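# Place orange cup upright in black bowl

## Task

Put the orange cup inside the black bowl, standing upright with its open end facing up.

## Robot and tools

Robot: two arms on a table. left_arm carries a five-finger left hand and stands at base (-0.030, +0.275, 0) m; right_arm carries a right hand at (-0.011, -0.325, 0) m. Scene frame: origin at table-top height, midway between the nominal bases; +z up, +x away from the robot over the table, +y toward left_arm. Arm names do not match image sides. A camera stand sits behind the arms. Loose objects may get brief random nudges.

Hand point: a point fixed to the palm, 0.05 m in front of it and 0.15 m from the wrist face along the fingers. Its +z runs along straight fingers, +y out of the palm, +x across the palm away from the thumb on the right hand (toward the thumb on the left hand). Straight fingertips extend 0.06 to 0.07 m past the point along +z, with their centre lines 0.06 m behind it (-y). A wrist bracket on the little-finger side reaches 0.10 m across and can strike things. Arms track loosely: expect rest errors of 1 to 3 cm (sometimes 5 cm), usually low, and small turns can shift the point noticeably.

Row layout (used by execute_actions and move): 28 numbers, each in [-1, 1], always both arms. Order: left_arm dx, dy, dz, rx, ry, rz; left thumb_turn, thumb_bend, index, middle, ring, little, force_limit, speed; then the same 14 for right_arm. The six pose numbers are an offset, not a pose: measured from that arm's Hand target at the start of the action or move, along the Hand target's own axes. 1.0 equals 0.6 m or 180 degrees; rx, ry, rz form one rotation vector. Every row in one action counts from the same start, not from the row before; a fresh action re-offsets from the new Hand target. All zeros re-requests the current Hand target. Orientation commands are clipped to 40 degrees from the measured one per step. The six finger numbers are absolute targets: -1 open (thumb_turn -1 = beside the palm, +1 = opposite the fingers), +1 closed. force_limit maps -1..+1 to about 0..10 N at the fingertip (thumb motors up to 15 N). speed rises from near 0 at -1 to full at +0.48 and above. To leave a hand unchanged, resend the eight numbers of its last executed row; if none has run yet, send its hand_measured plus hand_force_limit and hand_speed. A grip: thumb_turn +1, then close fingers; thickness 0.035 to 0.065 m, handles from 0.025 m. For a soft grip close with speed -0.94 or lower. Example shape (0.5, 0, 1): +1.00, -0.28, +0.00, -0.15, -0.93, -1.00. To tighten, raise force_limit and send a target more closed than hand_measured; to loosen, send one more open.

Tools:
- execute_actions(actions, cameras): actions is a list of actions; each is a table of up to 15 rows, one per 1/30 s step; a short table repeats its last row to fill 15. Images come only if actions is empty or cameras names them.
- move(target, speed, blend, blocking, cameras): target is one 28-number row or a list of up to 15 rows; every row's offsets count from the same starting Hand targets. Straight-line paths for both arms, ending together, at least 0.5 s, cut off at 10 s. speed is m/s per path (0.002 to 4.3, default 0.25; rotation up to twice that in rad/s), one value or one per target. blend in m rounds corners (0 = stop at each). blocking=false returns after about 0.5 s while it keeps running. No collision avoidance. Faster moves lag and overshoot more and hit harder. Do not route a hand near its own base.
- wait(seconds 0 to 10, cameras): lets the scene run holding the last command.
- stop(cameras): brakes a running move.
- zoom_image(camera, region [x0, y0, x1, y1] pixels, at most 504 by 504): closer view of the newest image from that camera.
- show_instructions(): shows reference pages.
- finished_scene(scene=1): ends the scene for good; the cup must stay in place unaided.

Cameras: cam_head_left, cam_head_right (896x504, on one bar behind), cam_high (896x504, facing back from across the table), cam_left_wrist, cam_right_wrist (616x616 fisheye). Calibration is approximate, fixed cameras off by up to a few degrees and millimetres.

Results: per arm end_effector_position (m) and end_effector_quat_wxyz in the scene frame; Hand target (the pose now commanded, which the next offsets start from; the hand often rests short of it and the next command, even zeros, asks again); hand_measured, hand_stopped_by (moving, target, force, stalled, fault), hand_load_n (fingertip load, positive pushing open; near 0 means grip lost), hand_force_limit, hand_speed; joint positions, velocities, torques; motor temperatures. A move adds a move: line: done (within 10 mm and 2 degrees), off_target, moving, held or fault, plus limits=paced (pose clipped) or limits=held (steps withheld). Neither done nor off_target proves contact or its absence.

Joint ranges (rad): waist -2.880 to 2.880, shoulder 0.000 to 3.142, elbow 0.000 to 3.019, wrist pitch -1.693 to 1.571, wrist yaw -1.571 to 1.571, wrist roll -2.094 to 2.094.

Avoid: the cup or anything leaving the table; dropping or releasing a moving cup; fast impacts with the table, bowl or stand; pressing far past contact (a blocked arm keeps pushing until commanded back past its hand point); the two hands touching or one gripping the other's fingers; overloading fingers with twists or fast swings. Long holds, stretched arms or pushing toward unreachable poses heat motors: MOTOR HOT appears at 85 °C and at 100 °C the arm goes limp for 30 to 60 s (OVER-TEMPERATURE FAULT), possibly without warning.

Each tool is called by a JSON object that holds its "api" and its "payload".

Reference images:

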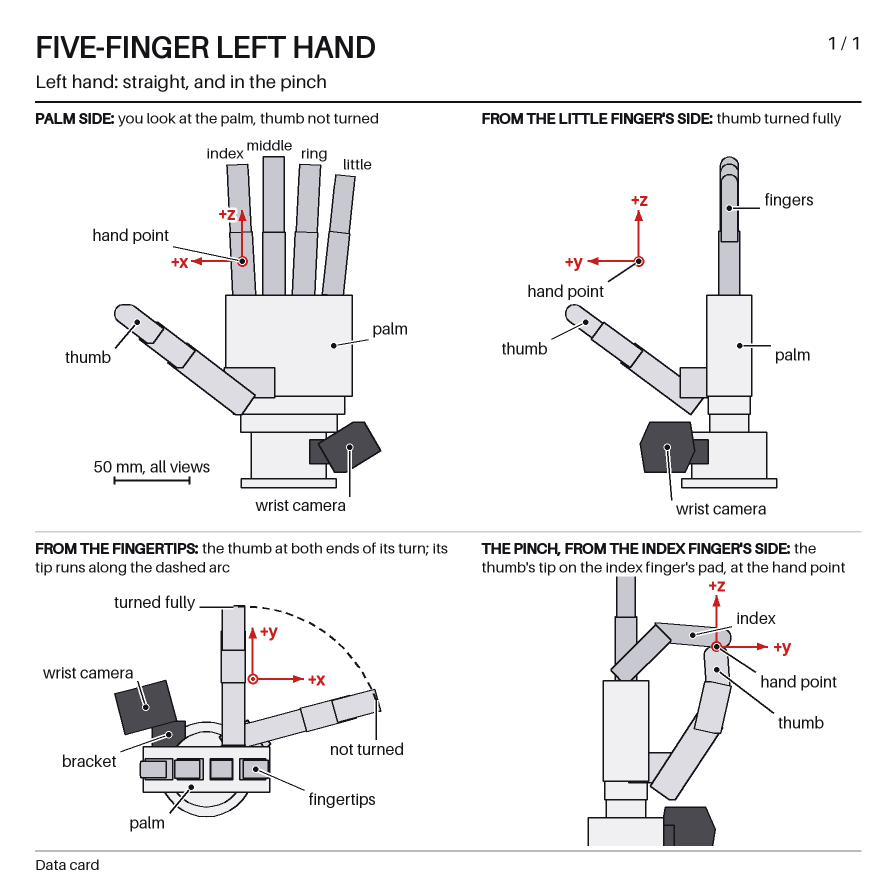

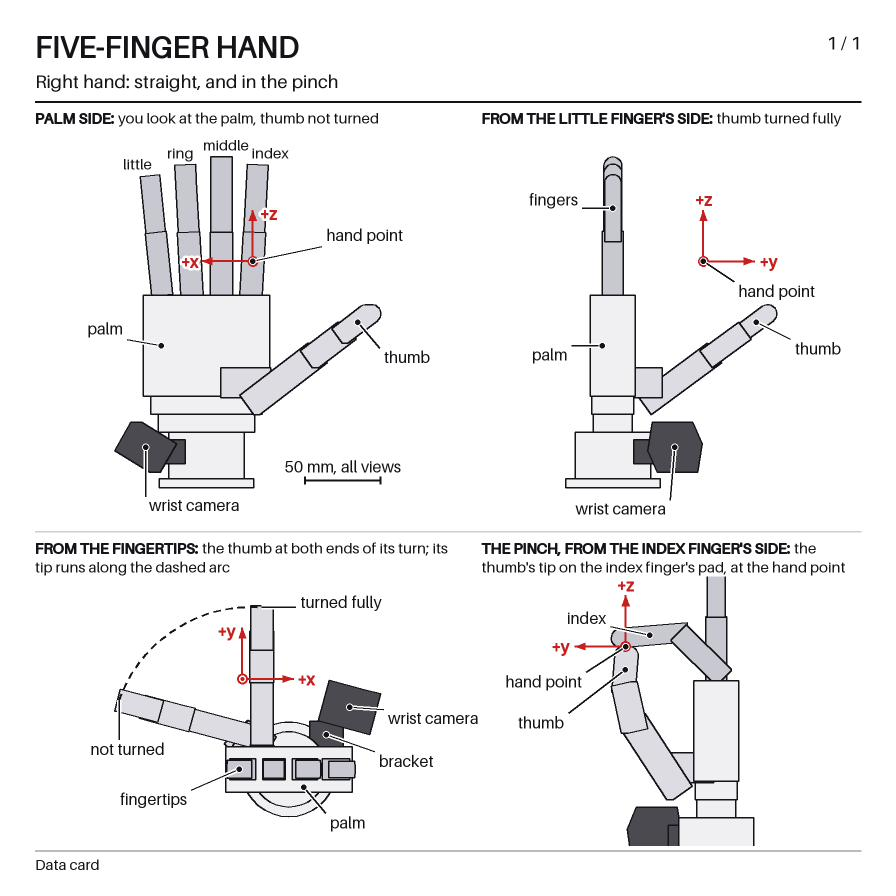

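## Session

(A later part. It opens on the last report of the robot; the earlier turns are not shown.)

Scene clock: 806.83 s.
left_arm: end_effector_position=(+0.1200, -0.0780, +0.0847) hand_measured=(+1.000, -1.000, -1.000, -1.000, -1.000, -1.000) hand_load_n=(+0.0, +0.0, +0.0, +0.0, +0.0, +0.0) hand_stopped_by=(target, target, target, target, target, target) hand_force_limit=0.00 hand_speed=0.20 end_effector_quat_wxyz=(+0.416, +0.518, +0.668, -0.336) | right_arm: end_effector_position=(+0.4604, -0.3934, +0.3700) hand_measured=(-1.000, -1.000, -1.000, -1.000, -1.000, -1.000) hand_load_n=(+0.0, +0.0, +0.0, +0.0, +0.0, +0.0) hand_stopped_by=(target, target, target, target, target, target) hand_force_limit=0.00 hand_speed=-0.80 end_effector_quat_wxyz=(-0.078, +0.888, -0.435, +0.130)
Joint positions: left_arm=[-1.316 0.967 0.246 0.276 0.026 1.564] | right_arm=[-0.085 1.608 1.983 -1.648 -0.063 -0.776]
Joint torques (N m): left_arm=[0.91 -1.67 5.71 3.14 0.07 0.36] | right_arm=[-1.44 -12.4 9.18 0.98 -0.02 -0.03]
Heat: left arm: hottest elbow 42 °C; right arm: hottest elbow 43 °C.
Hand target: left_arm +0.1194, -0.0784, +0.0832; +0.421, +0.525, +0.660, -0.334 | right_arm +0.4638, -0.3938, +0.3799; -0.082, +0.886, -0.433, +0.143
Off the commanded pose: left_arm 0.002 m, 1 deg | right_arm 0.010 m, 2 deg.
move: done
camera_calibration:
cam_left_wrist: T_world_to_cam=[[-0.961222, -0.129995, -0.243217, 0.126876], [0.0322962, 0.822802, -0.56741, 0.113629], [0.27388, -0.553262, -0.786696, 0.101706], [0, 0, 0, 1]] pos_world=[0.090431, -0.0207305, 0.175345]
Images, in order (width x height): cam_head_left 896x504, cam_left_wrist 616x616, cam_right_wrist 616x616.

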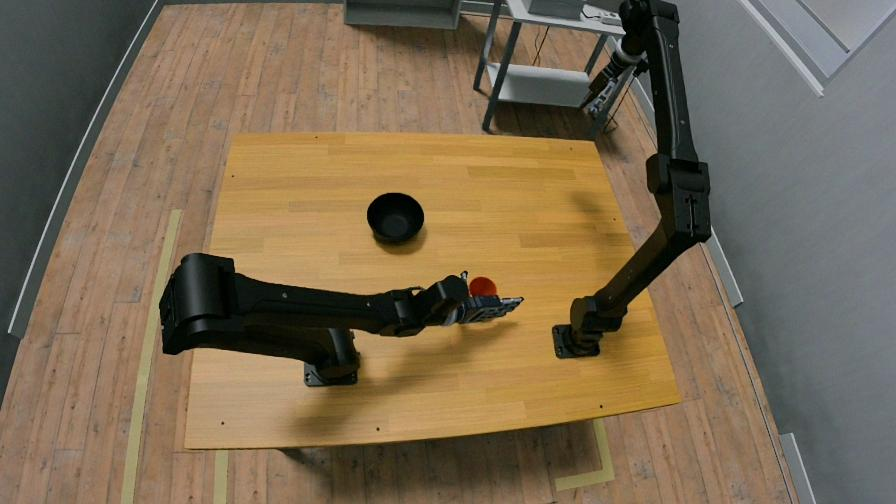

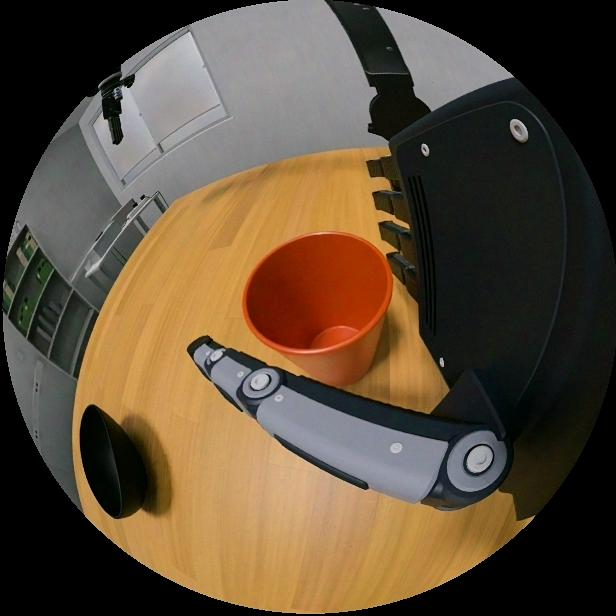

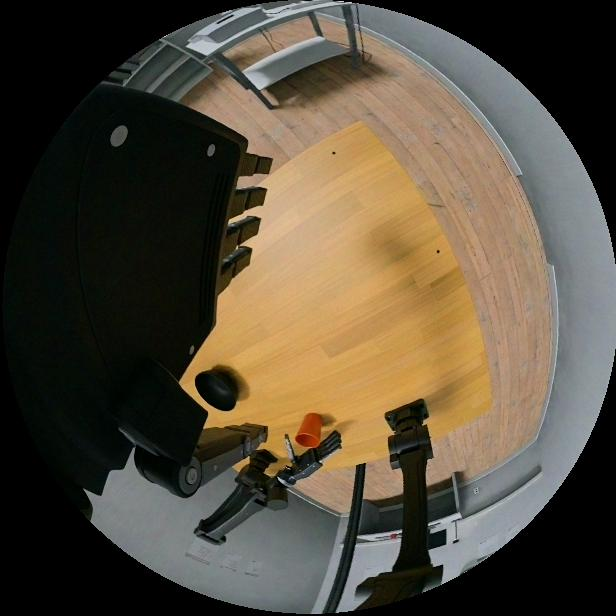

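{"api": "move", "payload": {"target": [0.0181,0.0133,0.0084,0,0,0,1,-1,-1,-1,-1,-1,0,0.2,0,0,0,0,0,0,-1,-1,-1,-1,-1,-1,0,-0.8], "speed": 0.05, "cameras": ["cam_head_left","cam_left_wrist","cam_right_wrist"]}}

{"api": "zoom_image", "payload": {"camera": "cam_left_wrist", "region": [180, 150, 480, 450]}}

{"api": "zoom_image", "payload": {"camera": "cam_right_wrist", "region": [250, 390, 370, 510]}}

Scene clock: 885.90 s.
left_arm: end_effector_position=(+0.1246, -0.0778, +0.0727) hand_measured=(+1.000, -1.000, -1.000, -1.000, -1.000, -1.000) hand_load_n=(+0.0, +0.0, +0.0, +0.0, +0.0, +0.0) hand_stopped_by=(target, target, target, target, target, target) hand_force_limit=0.00 hand_speed=0.20 end_effector_quat_wxyz=(+0.414, +0.521, +0.666, -0.337) | right_arm: end_effector_position=(+0.4604, -0.3934, +0.3700) hand_measured=(-1.000, -1.000, -1.000, -1.000, -1.000, -1.000) hand_load_n=(+0.0, +0.0, +0.0, +0.0, +0.0, +0.0) hand_stopped_by=(target, target, target, target, target, target) hand_force_limit=0.00 hand_speed=-0.80 end_effector_quat_wxyz=(-0.078, +0.888, -0.435, +0.130)
Joint positions: left_arm=[-1.29 1.023 0.229 0.349 0.056 1.578] | right_arm=[-0.085 1.608 1.983 -1.648 -0.063 -0.776]
Joint torques (N m): left_arm=[1.73 -2.08 5.35 2.96 0.18 0.4] | right_arm=[-1.38 -12.28 9.03 0.88 0.06 -0.03]
Heat: left arm: hottest elbow 40 °C; right arm: hottest elbow 43 °C.
Hand target: left_arm +0.1271, -0.0765, +0.0713; +0.421, +0.525, +0.660, -0.334 | right_arm +0.4638, -0.3938, +0.3799; -0.082, +0.886, -0.433, +0.143
Off the commanded pose: left_arm 0.003 m, 1 deg | right_arm 0.010 m, 2 deg.
move: done
camera_calibration:
cam_left_wrist: T_world_to_cam=[[-0.962148, -0.123372, -0.243004, 0.129093], [0.0379143, 0.8224, -0.567645, 0.105822], [0.269878, -0.555372, -0.786593, 0.0914136], [0, 0, 0, 1]] pos_world=[0.0955244, -0.0203331, 0.163345]
Images, in order (width x height): cam_head_left 896x504, cam_left_wrist 616x616, cam_right_wrist 616x616.

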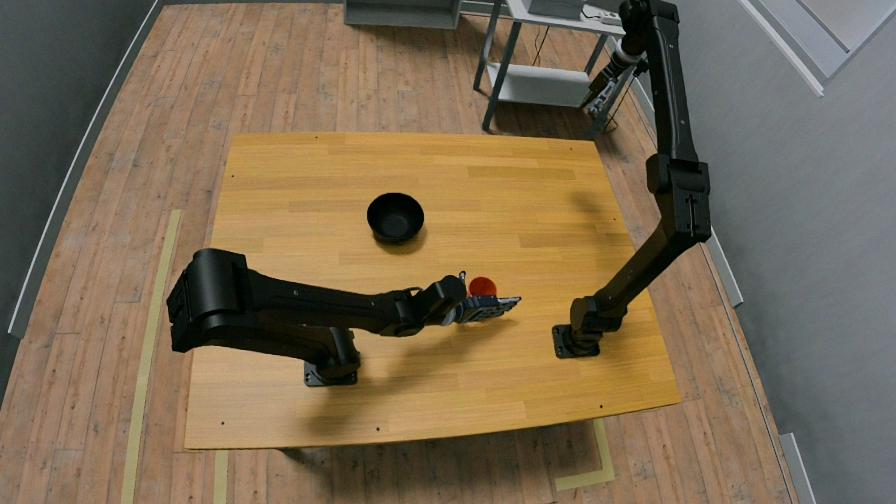

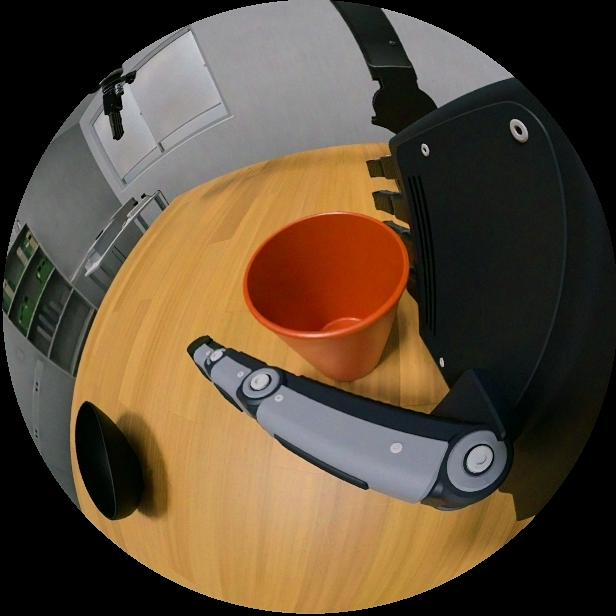

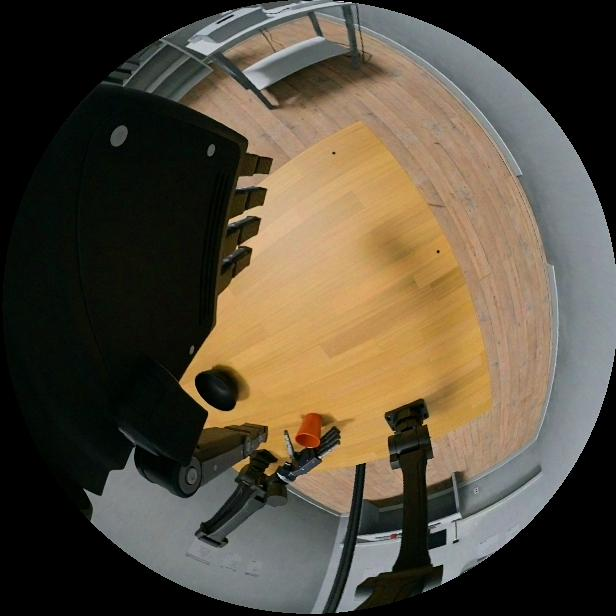

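Scaled by 1.680 from the camera's 616x616 image, which has a finer 880x880 frame.

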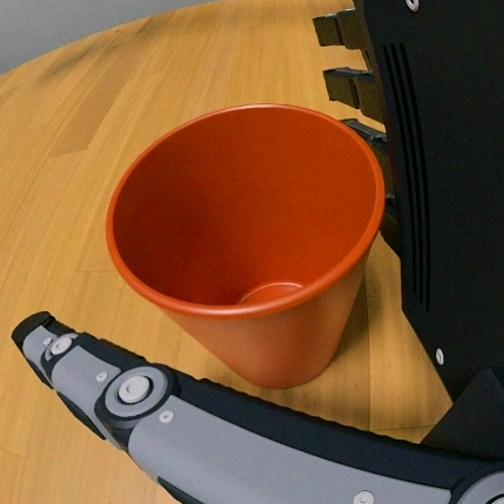

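Scaled by 4.200 from the camera's 616x616 image, which has a finer 880x880 frame.

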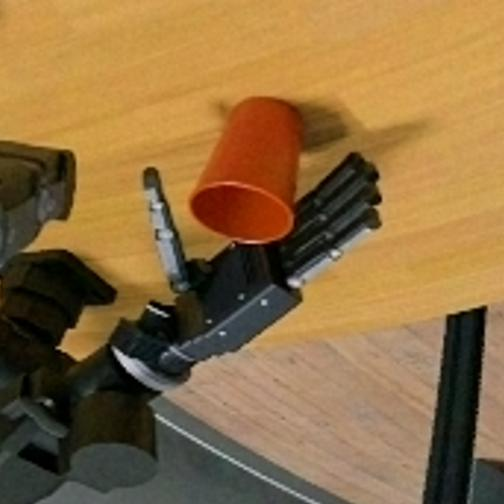

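{"api": "move", "payload": {"target": [0,0,0,0,0,0,1,-0.65,-0.6,-0.65,-1,-1,-0.6,-0.4,0,0,0,0,0,0,-1,-1,-1,-1,-1,-1,0,-0.8], "cameras": ["cam_left_wrist"]}}

{"api": "zoom_image", "payload": {"camera": "cam_left_wrist", "region": [180, 150, 480, 450]}}

Scene clock: 907.13 s.
left_arm: end_effector_position=(+0.1246, -0.0779, +0.0728) hand_measured=(+1.000, -0.650, -0.600, -0.650, -1.000, -1.000) hand_load_n=(+0.0, +0.0, +0.0, +0.0, +0.0, +0.0) hand_stopped_by=(target, target, target, target, target, target) hand_force_limit=-0.60 hand_speed=-0.40 end_effector_quat_wxyz=(+0.415, +0.521, +0.666, -0.337) | right_arm: end_effector_position=(+0.4604, -0.3934, +0.3700) hand_measured=(-1.000, -1.000, -1.000, -1.000, -1.000, -1.000) hand_load_n=(+0.0, +0.0, +0.0, +0.0, +0.0, +0.0) hand_stopped_by=(target, target, target, target, target, target) hand_force_limit=0.00 hand_speed=-0.80 end_effector_quat_wxyz=(-0.078, +0.888, -0.435, +0.130)
Joint positions: left_arm=[-1.29 1.023 0.229 0.35 0.057 1.579] | right_arm=[-0.085 1.608 1.983 -1.648 -0.063 -0.776]
Joint torques (N m): left_arm=[1.79 -2.08 5.33 3.04 0.18 0.37] | right_arm=[-1.26 -12.1 9.13 0.88 0.04 0]
Heat: left arm: hottest elbow 40 °C; right arm: hottest elbow 43 °C.
Hand target: left_arm +0.1271, -0.0766, +0.0714; +0.421, +0.525, +0.660, -0.334 | right_arm +0.4638, -0.3938, +0.3799; -0.082, +0.886, -0.433, +0.143
Off the commanded pose: left_arm 0.003 m, 1 deg | right_arm 0.010 m, 2 deg.
move: done
camera_calibration:
cam_left_wrist: T_world_to_cam=[[-0.962078, -0.122801, -0.243569, 0.129107], [0.0388231, 0.822197, -0.567878, 0.105913], [0.269998, -0.555799, -0.78625, 0.0913875], [0, 0, 0, 1]] pos_world=[0.0954244, -0.0204336, 0.163445]
Images, in order (width x height): cam_left_wrist 616x616.

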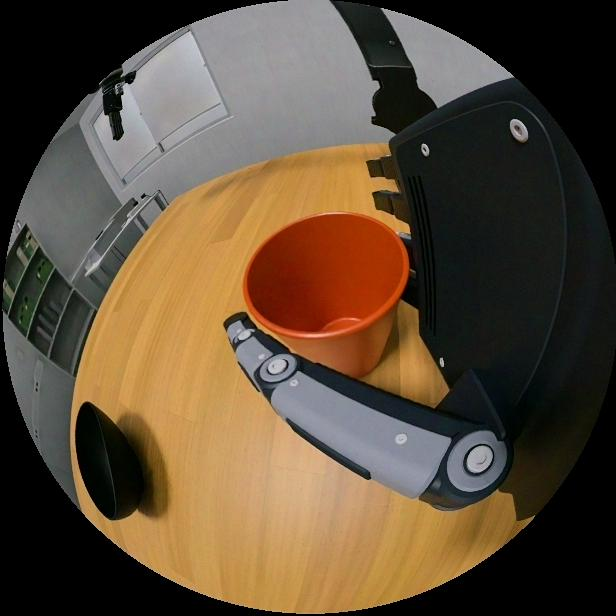

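Scaled by 1.680 from the camera's 616x616 image, which has a finer 880x880 frame.

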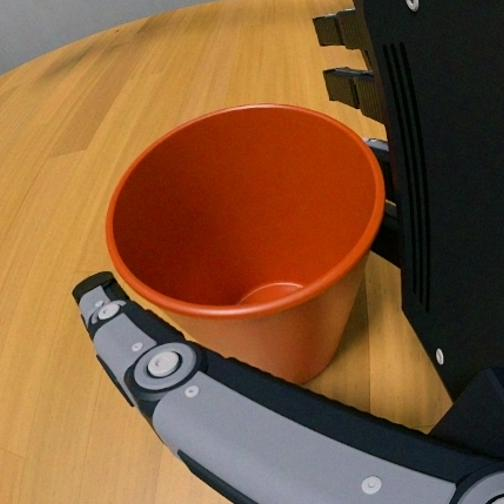

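{"api": "move", "payload": {"target": [0,0,0,0,0,0,1,0.3,0.4,0.4,-1,-1,-0.4,-0.9,0,0,0,0,0,0,-1,-1,-1,-1,-1,-1,0,-0.8], "cameras": ["cam_left_wrist", "cam_right_wrist"]}}

{"api": "zoom_image", "payload": {"camera": "cam_left_wrist", "region": [180, 150, 480, 450]}}

{"api": "zoom_image", "payload": {"camera": "cam_right_wrist", "region": [250, 390, 370, 510]}}

Scene clock: 918.97 s.
left_arm: end_effector_position=(+0.1249, -0.0784, +0.0734) hand_measured=(+1.000, -0.530, -0.518, -0.382, -1.000, -1.000) hand_load_n=(+1.0, +7.0, +0.0, +3.0, +0.0, +0.5) hand_stopped_by=(target, force, force, force, target, target) hand_force_limit=-0.40 hand_speed=-0.90 end_effector_quat_wxyz=(+0.416, +0.521, +0.665, -0.338) | right_arm: end_effector_position=(+0.4604, -0.3934, +0.3700) hand_measured=(-1.000, -1.000, -1.000, -1.000, -1.000, -1.000) hand_load_n=(+0.0, +0.0, +0.0, +0.0, +0.5, +0.0) hand_stopped_by=(target, target, target, target, target, target) hand_force_limit=0.00 hand_speed=-0.80 end_effector_quat_wxyz=(-0.078, +0.888, -0.435, +0.130)
Joint positions: left_arm=[-1.289 1.024 0.229 0.354 0.057 1.58] | right_arm=[-0.085 1.608 1.983 -1.648 -0.063 -0.776]
Joint torques (N m): left_arm=[1.73 -2.14 5.33 2.89 0.17 0.37] | right_arm=[-1.26 -12.63 8.99 1.01 0.05 -0.01]
Heat: left arm: hottest elbow 40 °C; right arm: hottest elbow 43 °C.
Hand target: left_arm +0.1271, -0.0766, +0.0713; +0.421, +0.525, +0.660, -0.334 | right_arm +0.4638, -0.3938, +0.3799; -0.082, +0.886, -0.433, +0.143
Off the commanded pose: left_arm 0.004 m, 1 deg | right_arm 0.010 m, 2 deg.
move: done
camera_calibration:
cam_left_wrist: T_world_to_cam=[[-0.961709, -0.123532, -0.244655, 0.129501], [0.0396001, 0.820664, -0.570037, 0.106548], [0.271197, -0.557898, -0.784348, 0.0910676], [0, 0, 0, 1]] pos_world=[0.095626, -0.0206364, 0.163848]
Images, in order (width x height): cam_left_wrist 616x616, cam_right_wrist 616x616.

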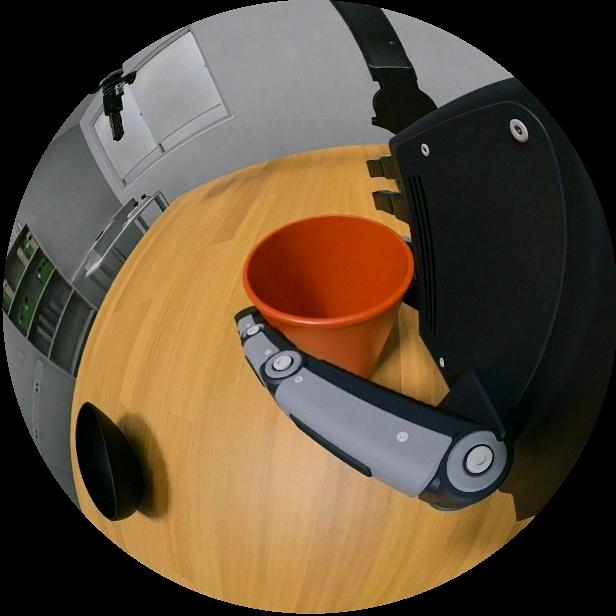

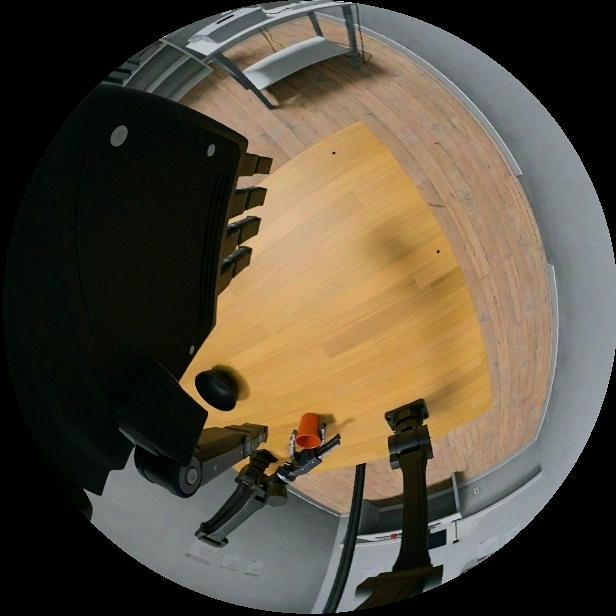

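Scaled by 1.680 from the camera's 616x616 image, which has a finer 880x880 frame.

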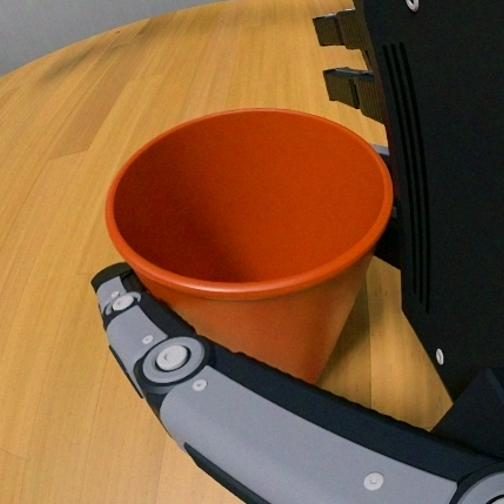

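Scaled by 4.200 from the camera's 616x616 image, which has a finer 880x880 frame.

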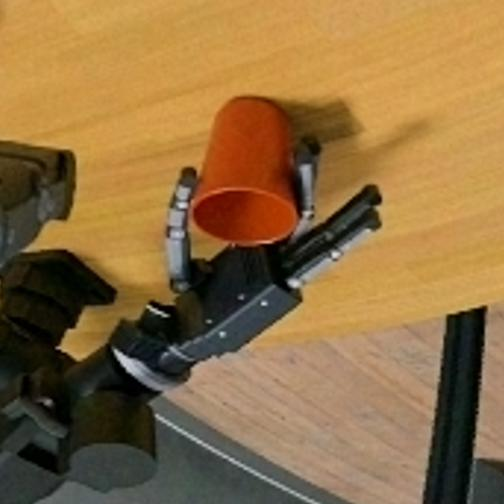

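{"api": "move", "payload": {"target": [0,0,0,0,0,0,1,0.3,0.45,0.4,-1,-1,-0.4,-0.9,0,0,0,0,0,0,-1,-1,-1,-1,-1,-1,0,-0.8]}}

Scene clock: 942.73 s.
left_arm: end_effector_position=(+0.1249, -0.0784, +0.0733) hand_measured=(+1.000, -0.530, -0.426, -0.382, -1.000, -1.000) hand_load_n=(-0.5, +8.0, +3.0, +2.0, +0.0, +0.0) hand_stopped_by=(target, force, force, force, target, target) hand_force_limit=-0.40 hand_speed=-0.90 end_effector_quat_wxyz=(+0.416, +0.521, +0.665, -0.338) | right_arm: end_effector_position=(+0.4604, -0.3934, +0.3700) hand_measured=(-1.000, -1.000, -1.000, -1.000, -1.000, -1.000) hand_load_n=(+0.0, +0.0, +0.0, +0.0, +0.0, +0.0) hand_stopped_by=(target, target, target, target, target, target) hand_force_limit=0.00 hand_speed=-0.80 end_effector_quat_wxyz=(-0.078, +0.888, -0.435, +0.130)
Joint positions: left_arm=[-1.289 1.024 0.229 0.354 0.057 1.58] | right_arm=[-0.085 1.608 1.983 -1.648 -0.063 -0.776]
Joint torques (N m): left_arm=[1.73 -2.14 5.33 2.88 0.18 0.36] | right_arm=[-1.2 -12.4 9.13 0.99 -0.01 -0.02]
Motor temperatures (°C): left_arm=[31 31 39 31 32 29] | right_arm=[33 39 43 29 30 27]
Heat: left arm: hottest elbow 39 °C; right arm: hottest elbow 43 °C.
Hand target: left_arm +0.1271, -0.0766, +0.0713; +0.421, +0.525, +0.660, -0.334 | right_arm +0.4638, -0.3938, +0.3799; -0.082, +0.886, -0.433, +0.143
Off the commanded pose: left_arm 0.003 m, 1 deg | right_arm 0.010 m, 2 deg.
move: done

{"api": "move", "payload": {"target": [-0.1964,0.0003,-0.0915,0,0,0,1,0.3,0.45,0.4,-1,-1,-0.4,-0.9,0,0,0,0,0,0,-1,-1,-1,-1,-1,-1,0,-0.8], "speed": 0.08, "cameras": ["cam_head_left", "cam_left_wrist", "cam_right_wrist"]}}

{"api": "zoom_image", "payload": {"camera": "cam_left_wrist", "region": [180, 150, 480, 450]}}

{"api": "zoom_image", "payload": {"camera": "cam_right_wrist", "region": [250, 390, 370, 510]}}

{"api": "zoom_image", "payload": {"camera": "cam_head_left", "region": [360, 180, 440, 250]}}

Scene clock: 955.23 s.
left_arm: end_effector_position=(+0.1205, -0.0635, +0.1642) hand_measured=(+1.000, -0.530, -0.426, -0.382, -1.000, -1.000) hand_load_n=(+0.0, +8.0, +3.0, +2.0, +0.0, +0.0) hand_stopped_by=(target, force, force, force, target, target) hand_force_limit=-0.40 hand_speed=-0.90 end_effector_quat_wxyz=(+0.399, +0.528, +0.676, -0.326) | right_arm: end_effector_position=(+0.4604, -0.3934, +0.3700) hand_measured=(-1.000, -1.000, -1.000, -1.000, -1.000, -1.000) hand_load_n=(+0.0, +0.0, +0.0, +0.0, +0.0, +0.0) hand_stopped_by=(target, target, target, target, target, target) hand_force_limit=0.00 hand_speed=-0.80 end_effector_quat_wxyz=(-0.078, +0.888, -0.435, +0.130)
Joint positions: left_arm=[-1.289 0.7 0.414 -0.205 0.057 1.58] | right_arm=[-0.085 1.608 1.983 -1.648 -0.063 -0.776]
Joint torques (N m): left_arm=[1.67 -1.61 12.25 1.1 0.11 0.36] | right_arm=[-1.38 -12.57 9.11 1.05 0.02 0.01]
Heat: left arm: hottest elbow 40 °C; right arm: hottest elbow 43 °C.
Hand target: left_arm +0.1271, -0.0766, +0.2013; +0.421, +0.525, +0.660, -0.334 | right_arm +0.4638, -0.3938, +0.3799; -0.082, +0.886, -0.433, +0.143
Off the commanded pose: left_arm 0.040 m, 3 deg | right_arm 0.010 m, 2 deg.
move: off_target (left_arm)
camera_calibration:
cam_left_wrist: T_world_to_cam=[[-0.965069, -0.112071, -0.236815, 0.149142], [0.0319295, 0.846845, -0.530881, 0.142427], [0.260042, -0.519898, -0.813685, 0.180254], [0, 0, 0, 1]] pos_world=[0.092511, -0.0101853, 0.257601]
Images, in order (width x height): cam_head_left 896x504, cam_left_wrist 616x616, cam_right_wrist 616x616.

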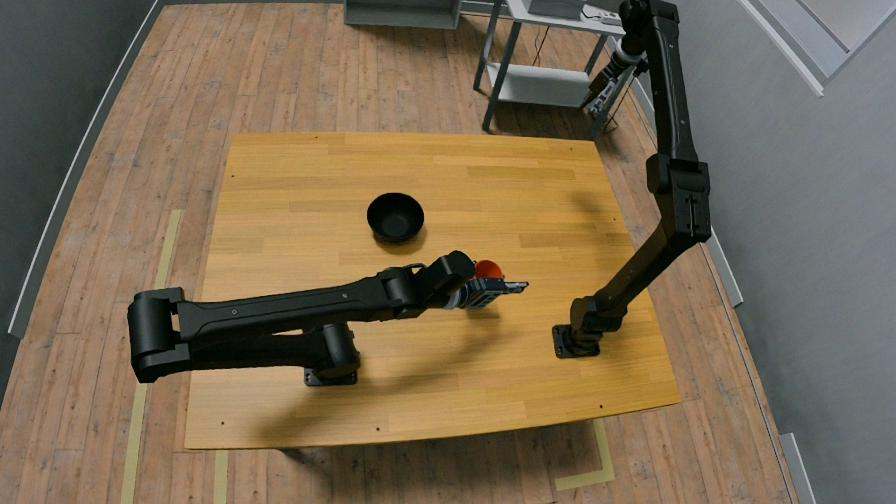

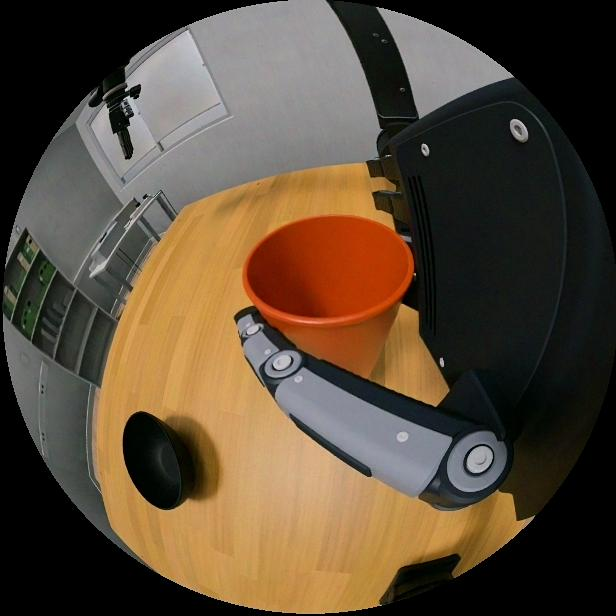

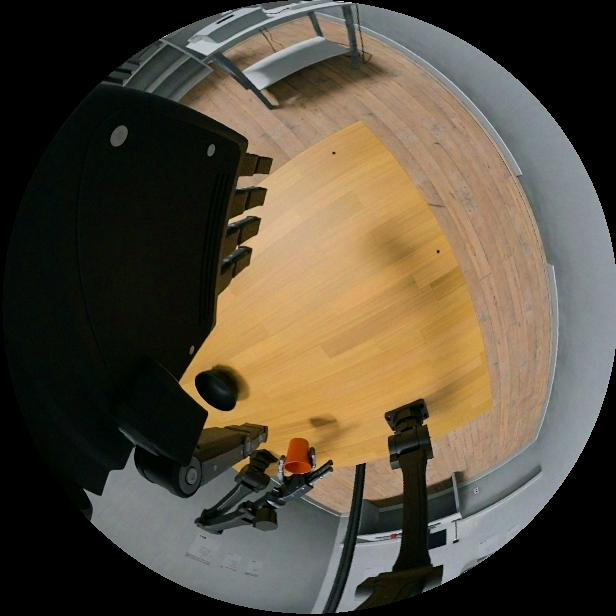

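Scaled by 1.680 from the camera's 616x616 image, which has a finer 880x880 frame.

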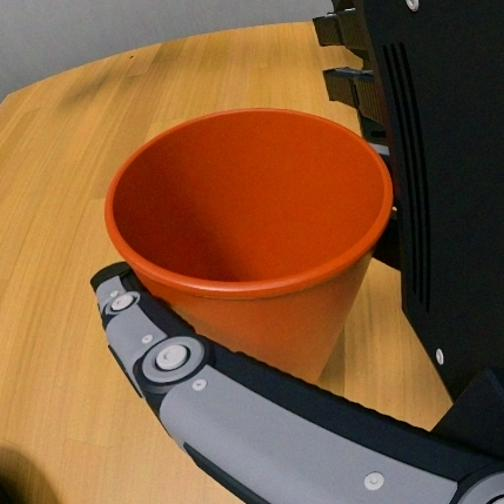

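Scaled by 4.200 from the camera's 616x616 image, which has a finer 880x880 frame.

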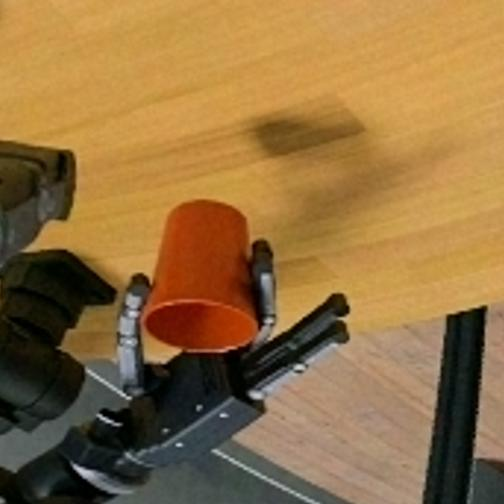

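Scaled by 6.300 from the camera's 896x504 image, which has a finer 1280x720 frame.

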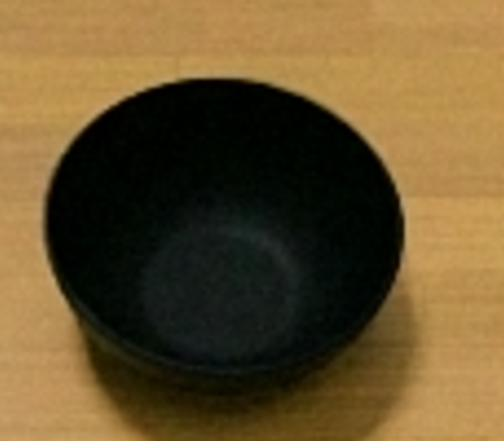

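{"api": "move", "payload": {"target": [0.0786,0.4441,-0.2215,-0.2346,-0.0155,-0.1018,1,0.3,0.45,0.4,-1,-1,-0.4,-0.9,0,0,0,0,0,0,-1,-1,-1,-1,-1,-1,0,-0.8], "speed": 0.15, "cameras": ["all"]}}

{"api": "zoom_image", "payload": {"camera": "cam_left_wrist", "region": [180, 150, 480, 450]}}

{"api": "zoom_image", "payload": {"camera": "cam_head_left", "region": [340, 150, 480, 250]}}

{"api": "zoom_image", "payload": {"camera": "cam_high", "region": [430, 60, 570, 160]}}

{"api": "zoom_image", "payload": {"camera": "cam_right_wrist", "region": [170, 330, 310, 470]}}

Scene clock: 1016.63 s.
left_arm: end_effector_position=(+0.3330, +0.1290, +0.1749) hand_measured=(+1.000, -0.530, -0.426, -0.382, -1.000, -1.000) hand_load_n=(+0.0, +8.0, +3.5, +2.0, +0.0, +0.5) hand_stopped_by=(target, force, force, force, target, target) hand_force_limit=-0.40 hand_speed=-0.90 end_effector_quat_wxyz=(+0.505, +0.230, +0.819, -0.142) | right_arm: end_effector_position=(+0.4604, -0.3934, +0.3700) hand_measured=(-1.000, -1.000, -1.000, -1.000, -1.000, -1.000) hand_load_n=(+0.0, +0.0, +0.0, +0.0, +0.0, +0.0) hand_stopped_by=(target, target, target, target, target, target) hand_force_limit=0.00 hand_speed=-0.80 end_effector_quat_wxyz=(-0.078, +0.888, -0.435, +0.130)
Joint positions: left_arm=[-0.532 0.772 0.451 -0.145 0.019 1.58] | right_arm=[-0.085 1.608 1.983 -1.648 -0.063 -0.776]
Joint torques (N m): left_arm=[1.73 -1.26 12.25 3.18 0.02 0.17] | right_arm=[-1.67 -12.57 9.07 0.99 0.01 -0.04]
Motor temperatures (°C): left_arm=[31 31 48 31 32 29] | right_arm=[33 39 43 29 30 27]
Heat: left arm: hottest elbow 48 °C; right arm: hottest elbow 43 °C.
Hand target: left_arm +0.3552, +0.1200, +0.2153; +0.539, +0.222, +0.799, -0.149 | right_arm +0.4638, -0.3938, +0.3799; -0.082, +0.886, -0.433, +0.143
Off the commanded pose: left_arm 0.047 m, 5 deg | right_arm 0.010 m, 2 deg.
move: off_target (left_arm)
camera_calibration:
cam_left_wrist: T_world_to_cam=[[-0.591611, -0.764153, -0.257036, 0.341667], [-0.563316, 0.619875, -0.546287, 0.208452], [0.576777, -0.178397, -0.797184, 0.081449], [0, 0, 0, 1]] pos_world=[0.272581, 0.146402, 0.266626]

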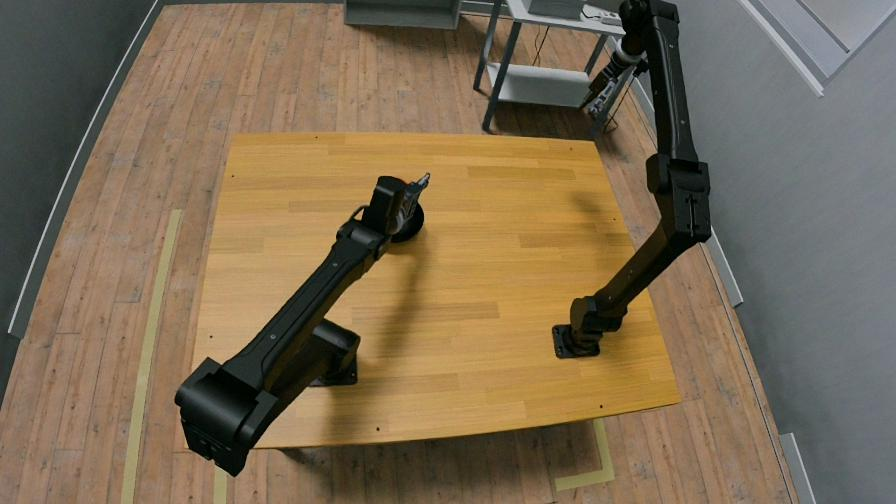

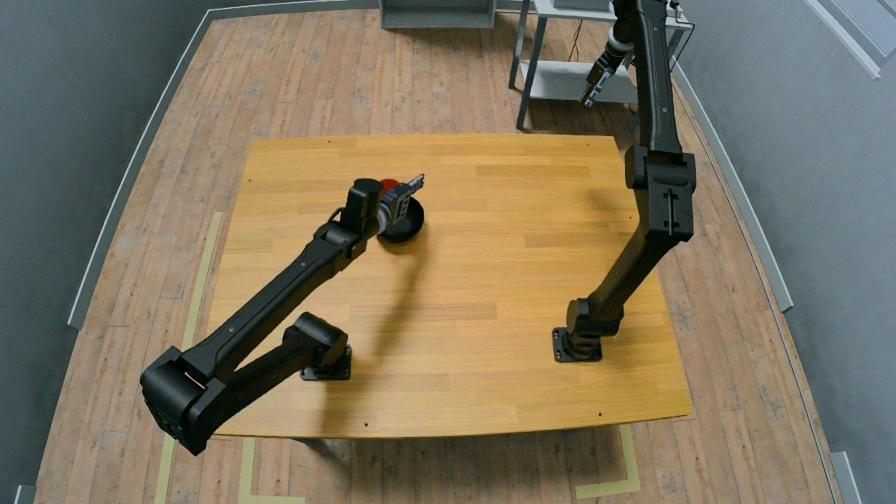

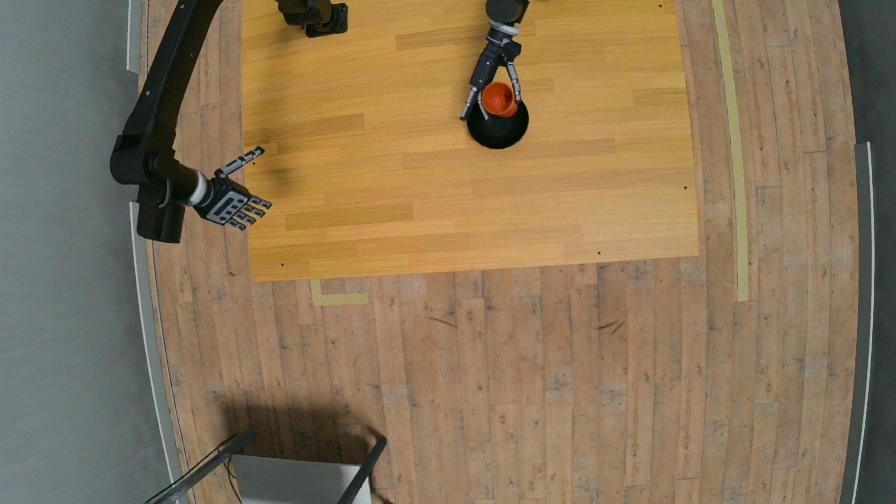

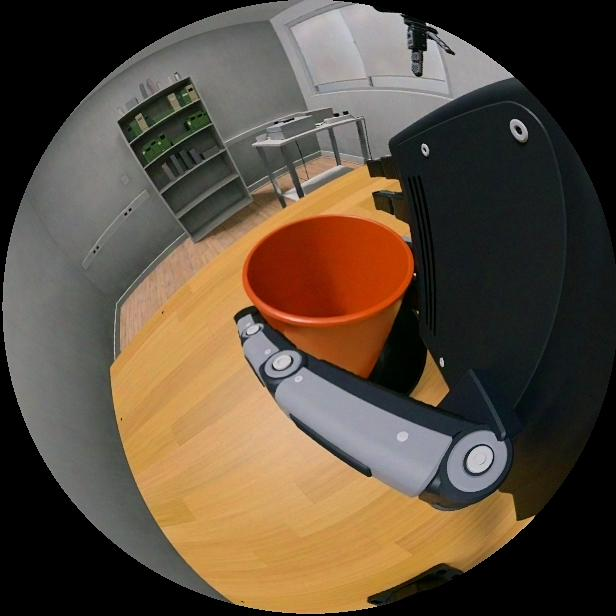

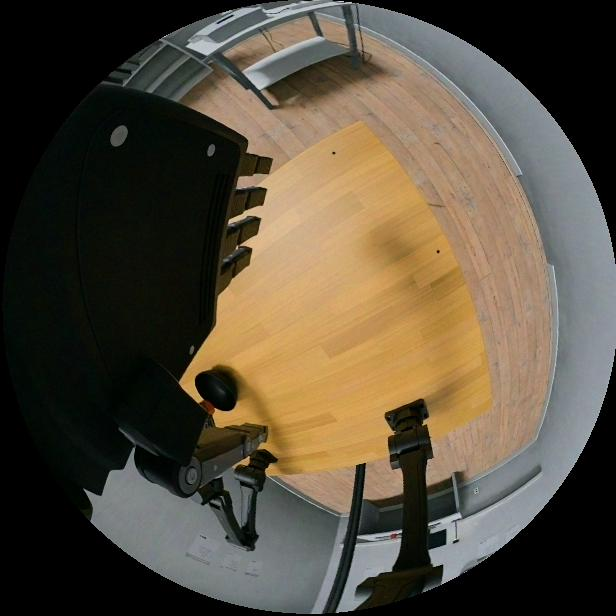

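Scaled by 1.680 from the camera's 616x616 image, which has a finer 880x880 frame.

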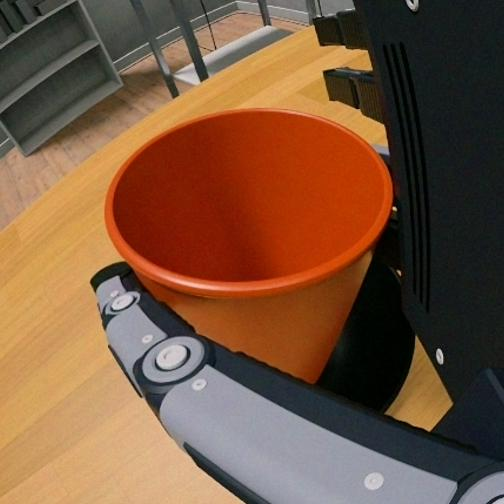

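Scaled by 3.600 from the camera's 896x504 image, which has a finer 1280x720 frame.

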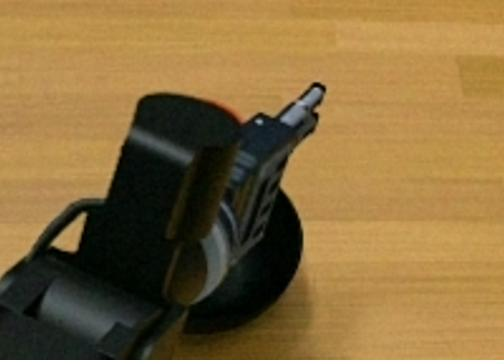

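Scaled by 3.600 from the camera's 896x504 image, which has a finer 1280x720 frame.

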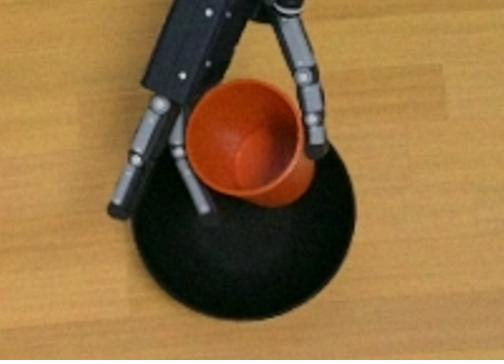

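Scaled by 3.600 from the camera's 616x616 image, which has a finer 880x880 frame.

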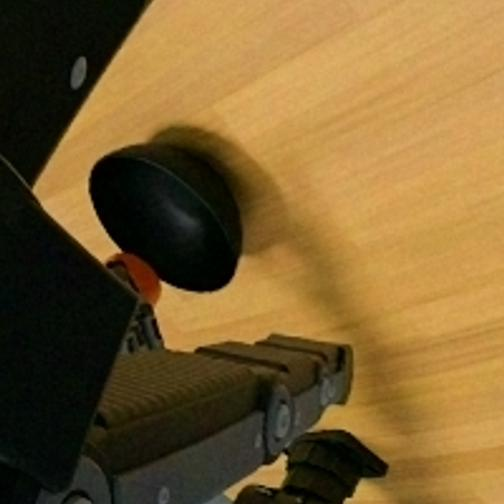

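{"api": "zoom_image", "payload": {"camera": "cam_head_right", "region": [340, 150, 480, 250]}}

Scaled by 3.600 from the camera's 896x504 image, which has a finer 1280x720 frame.

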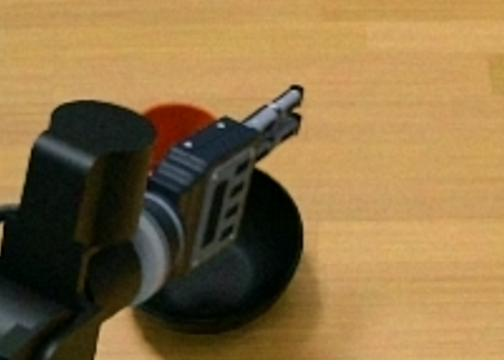

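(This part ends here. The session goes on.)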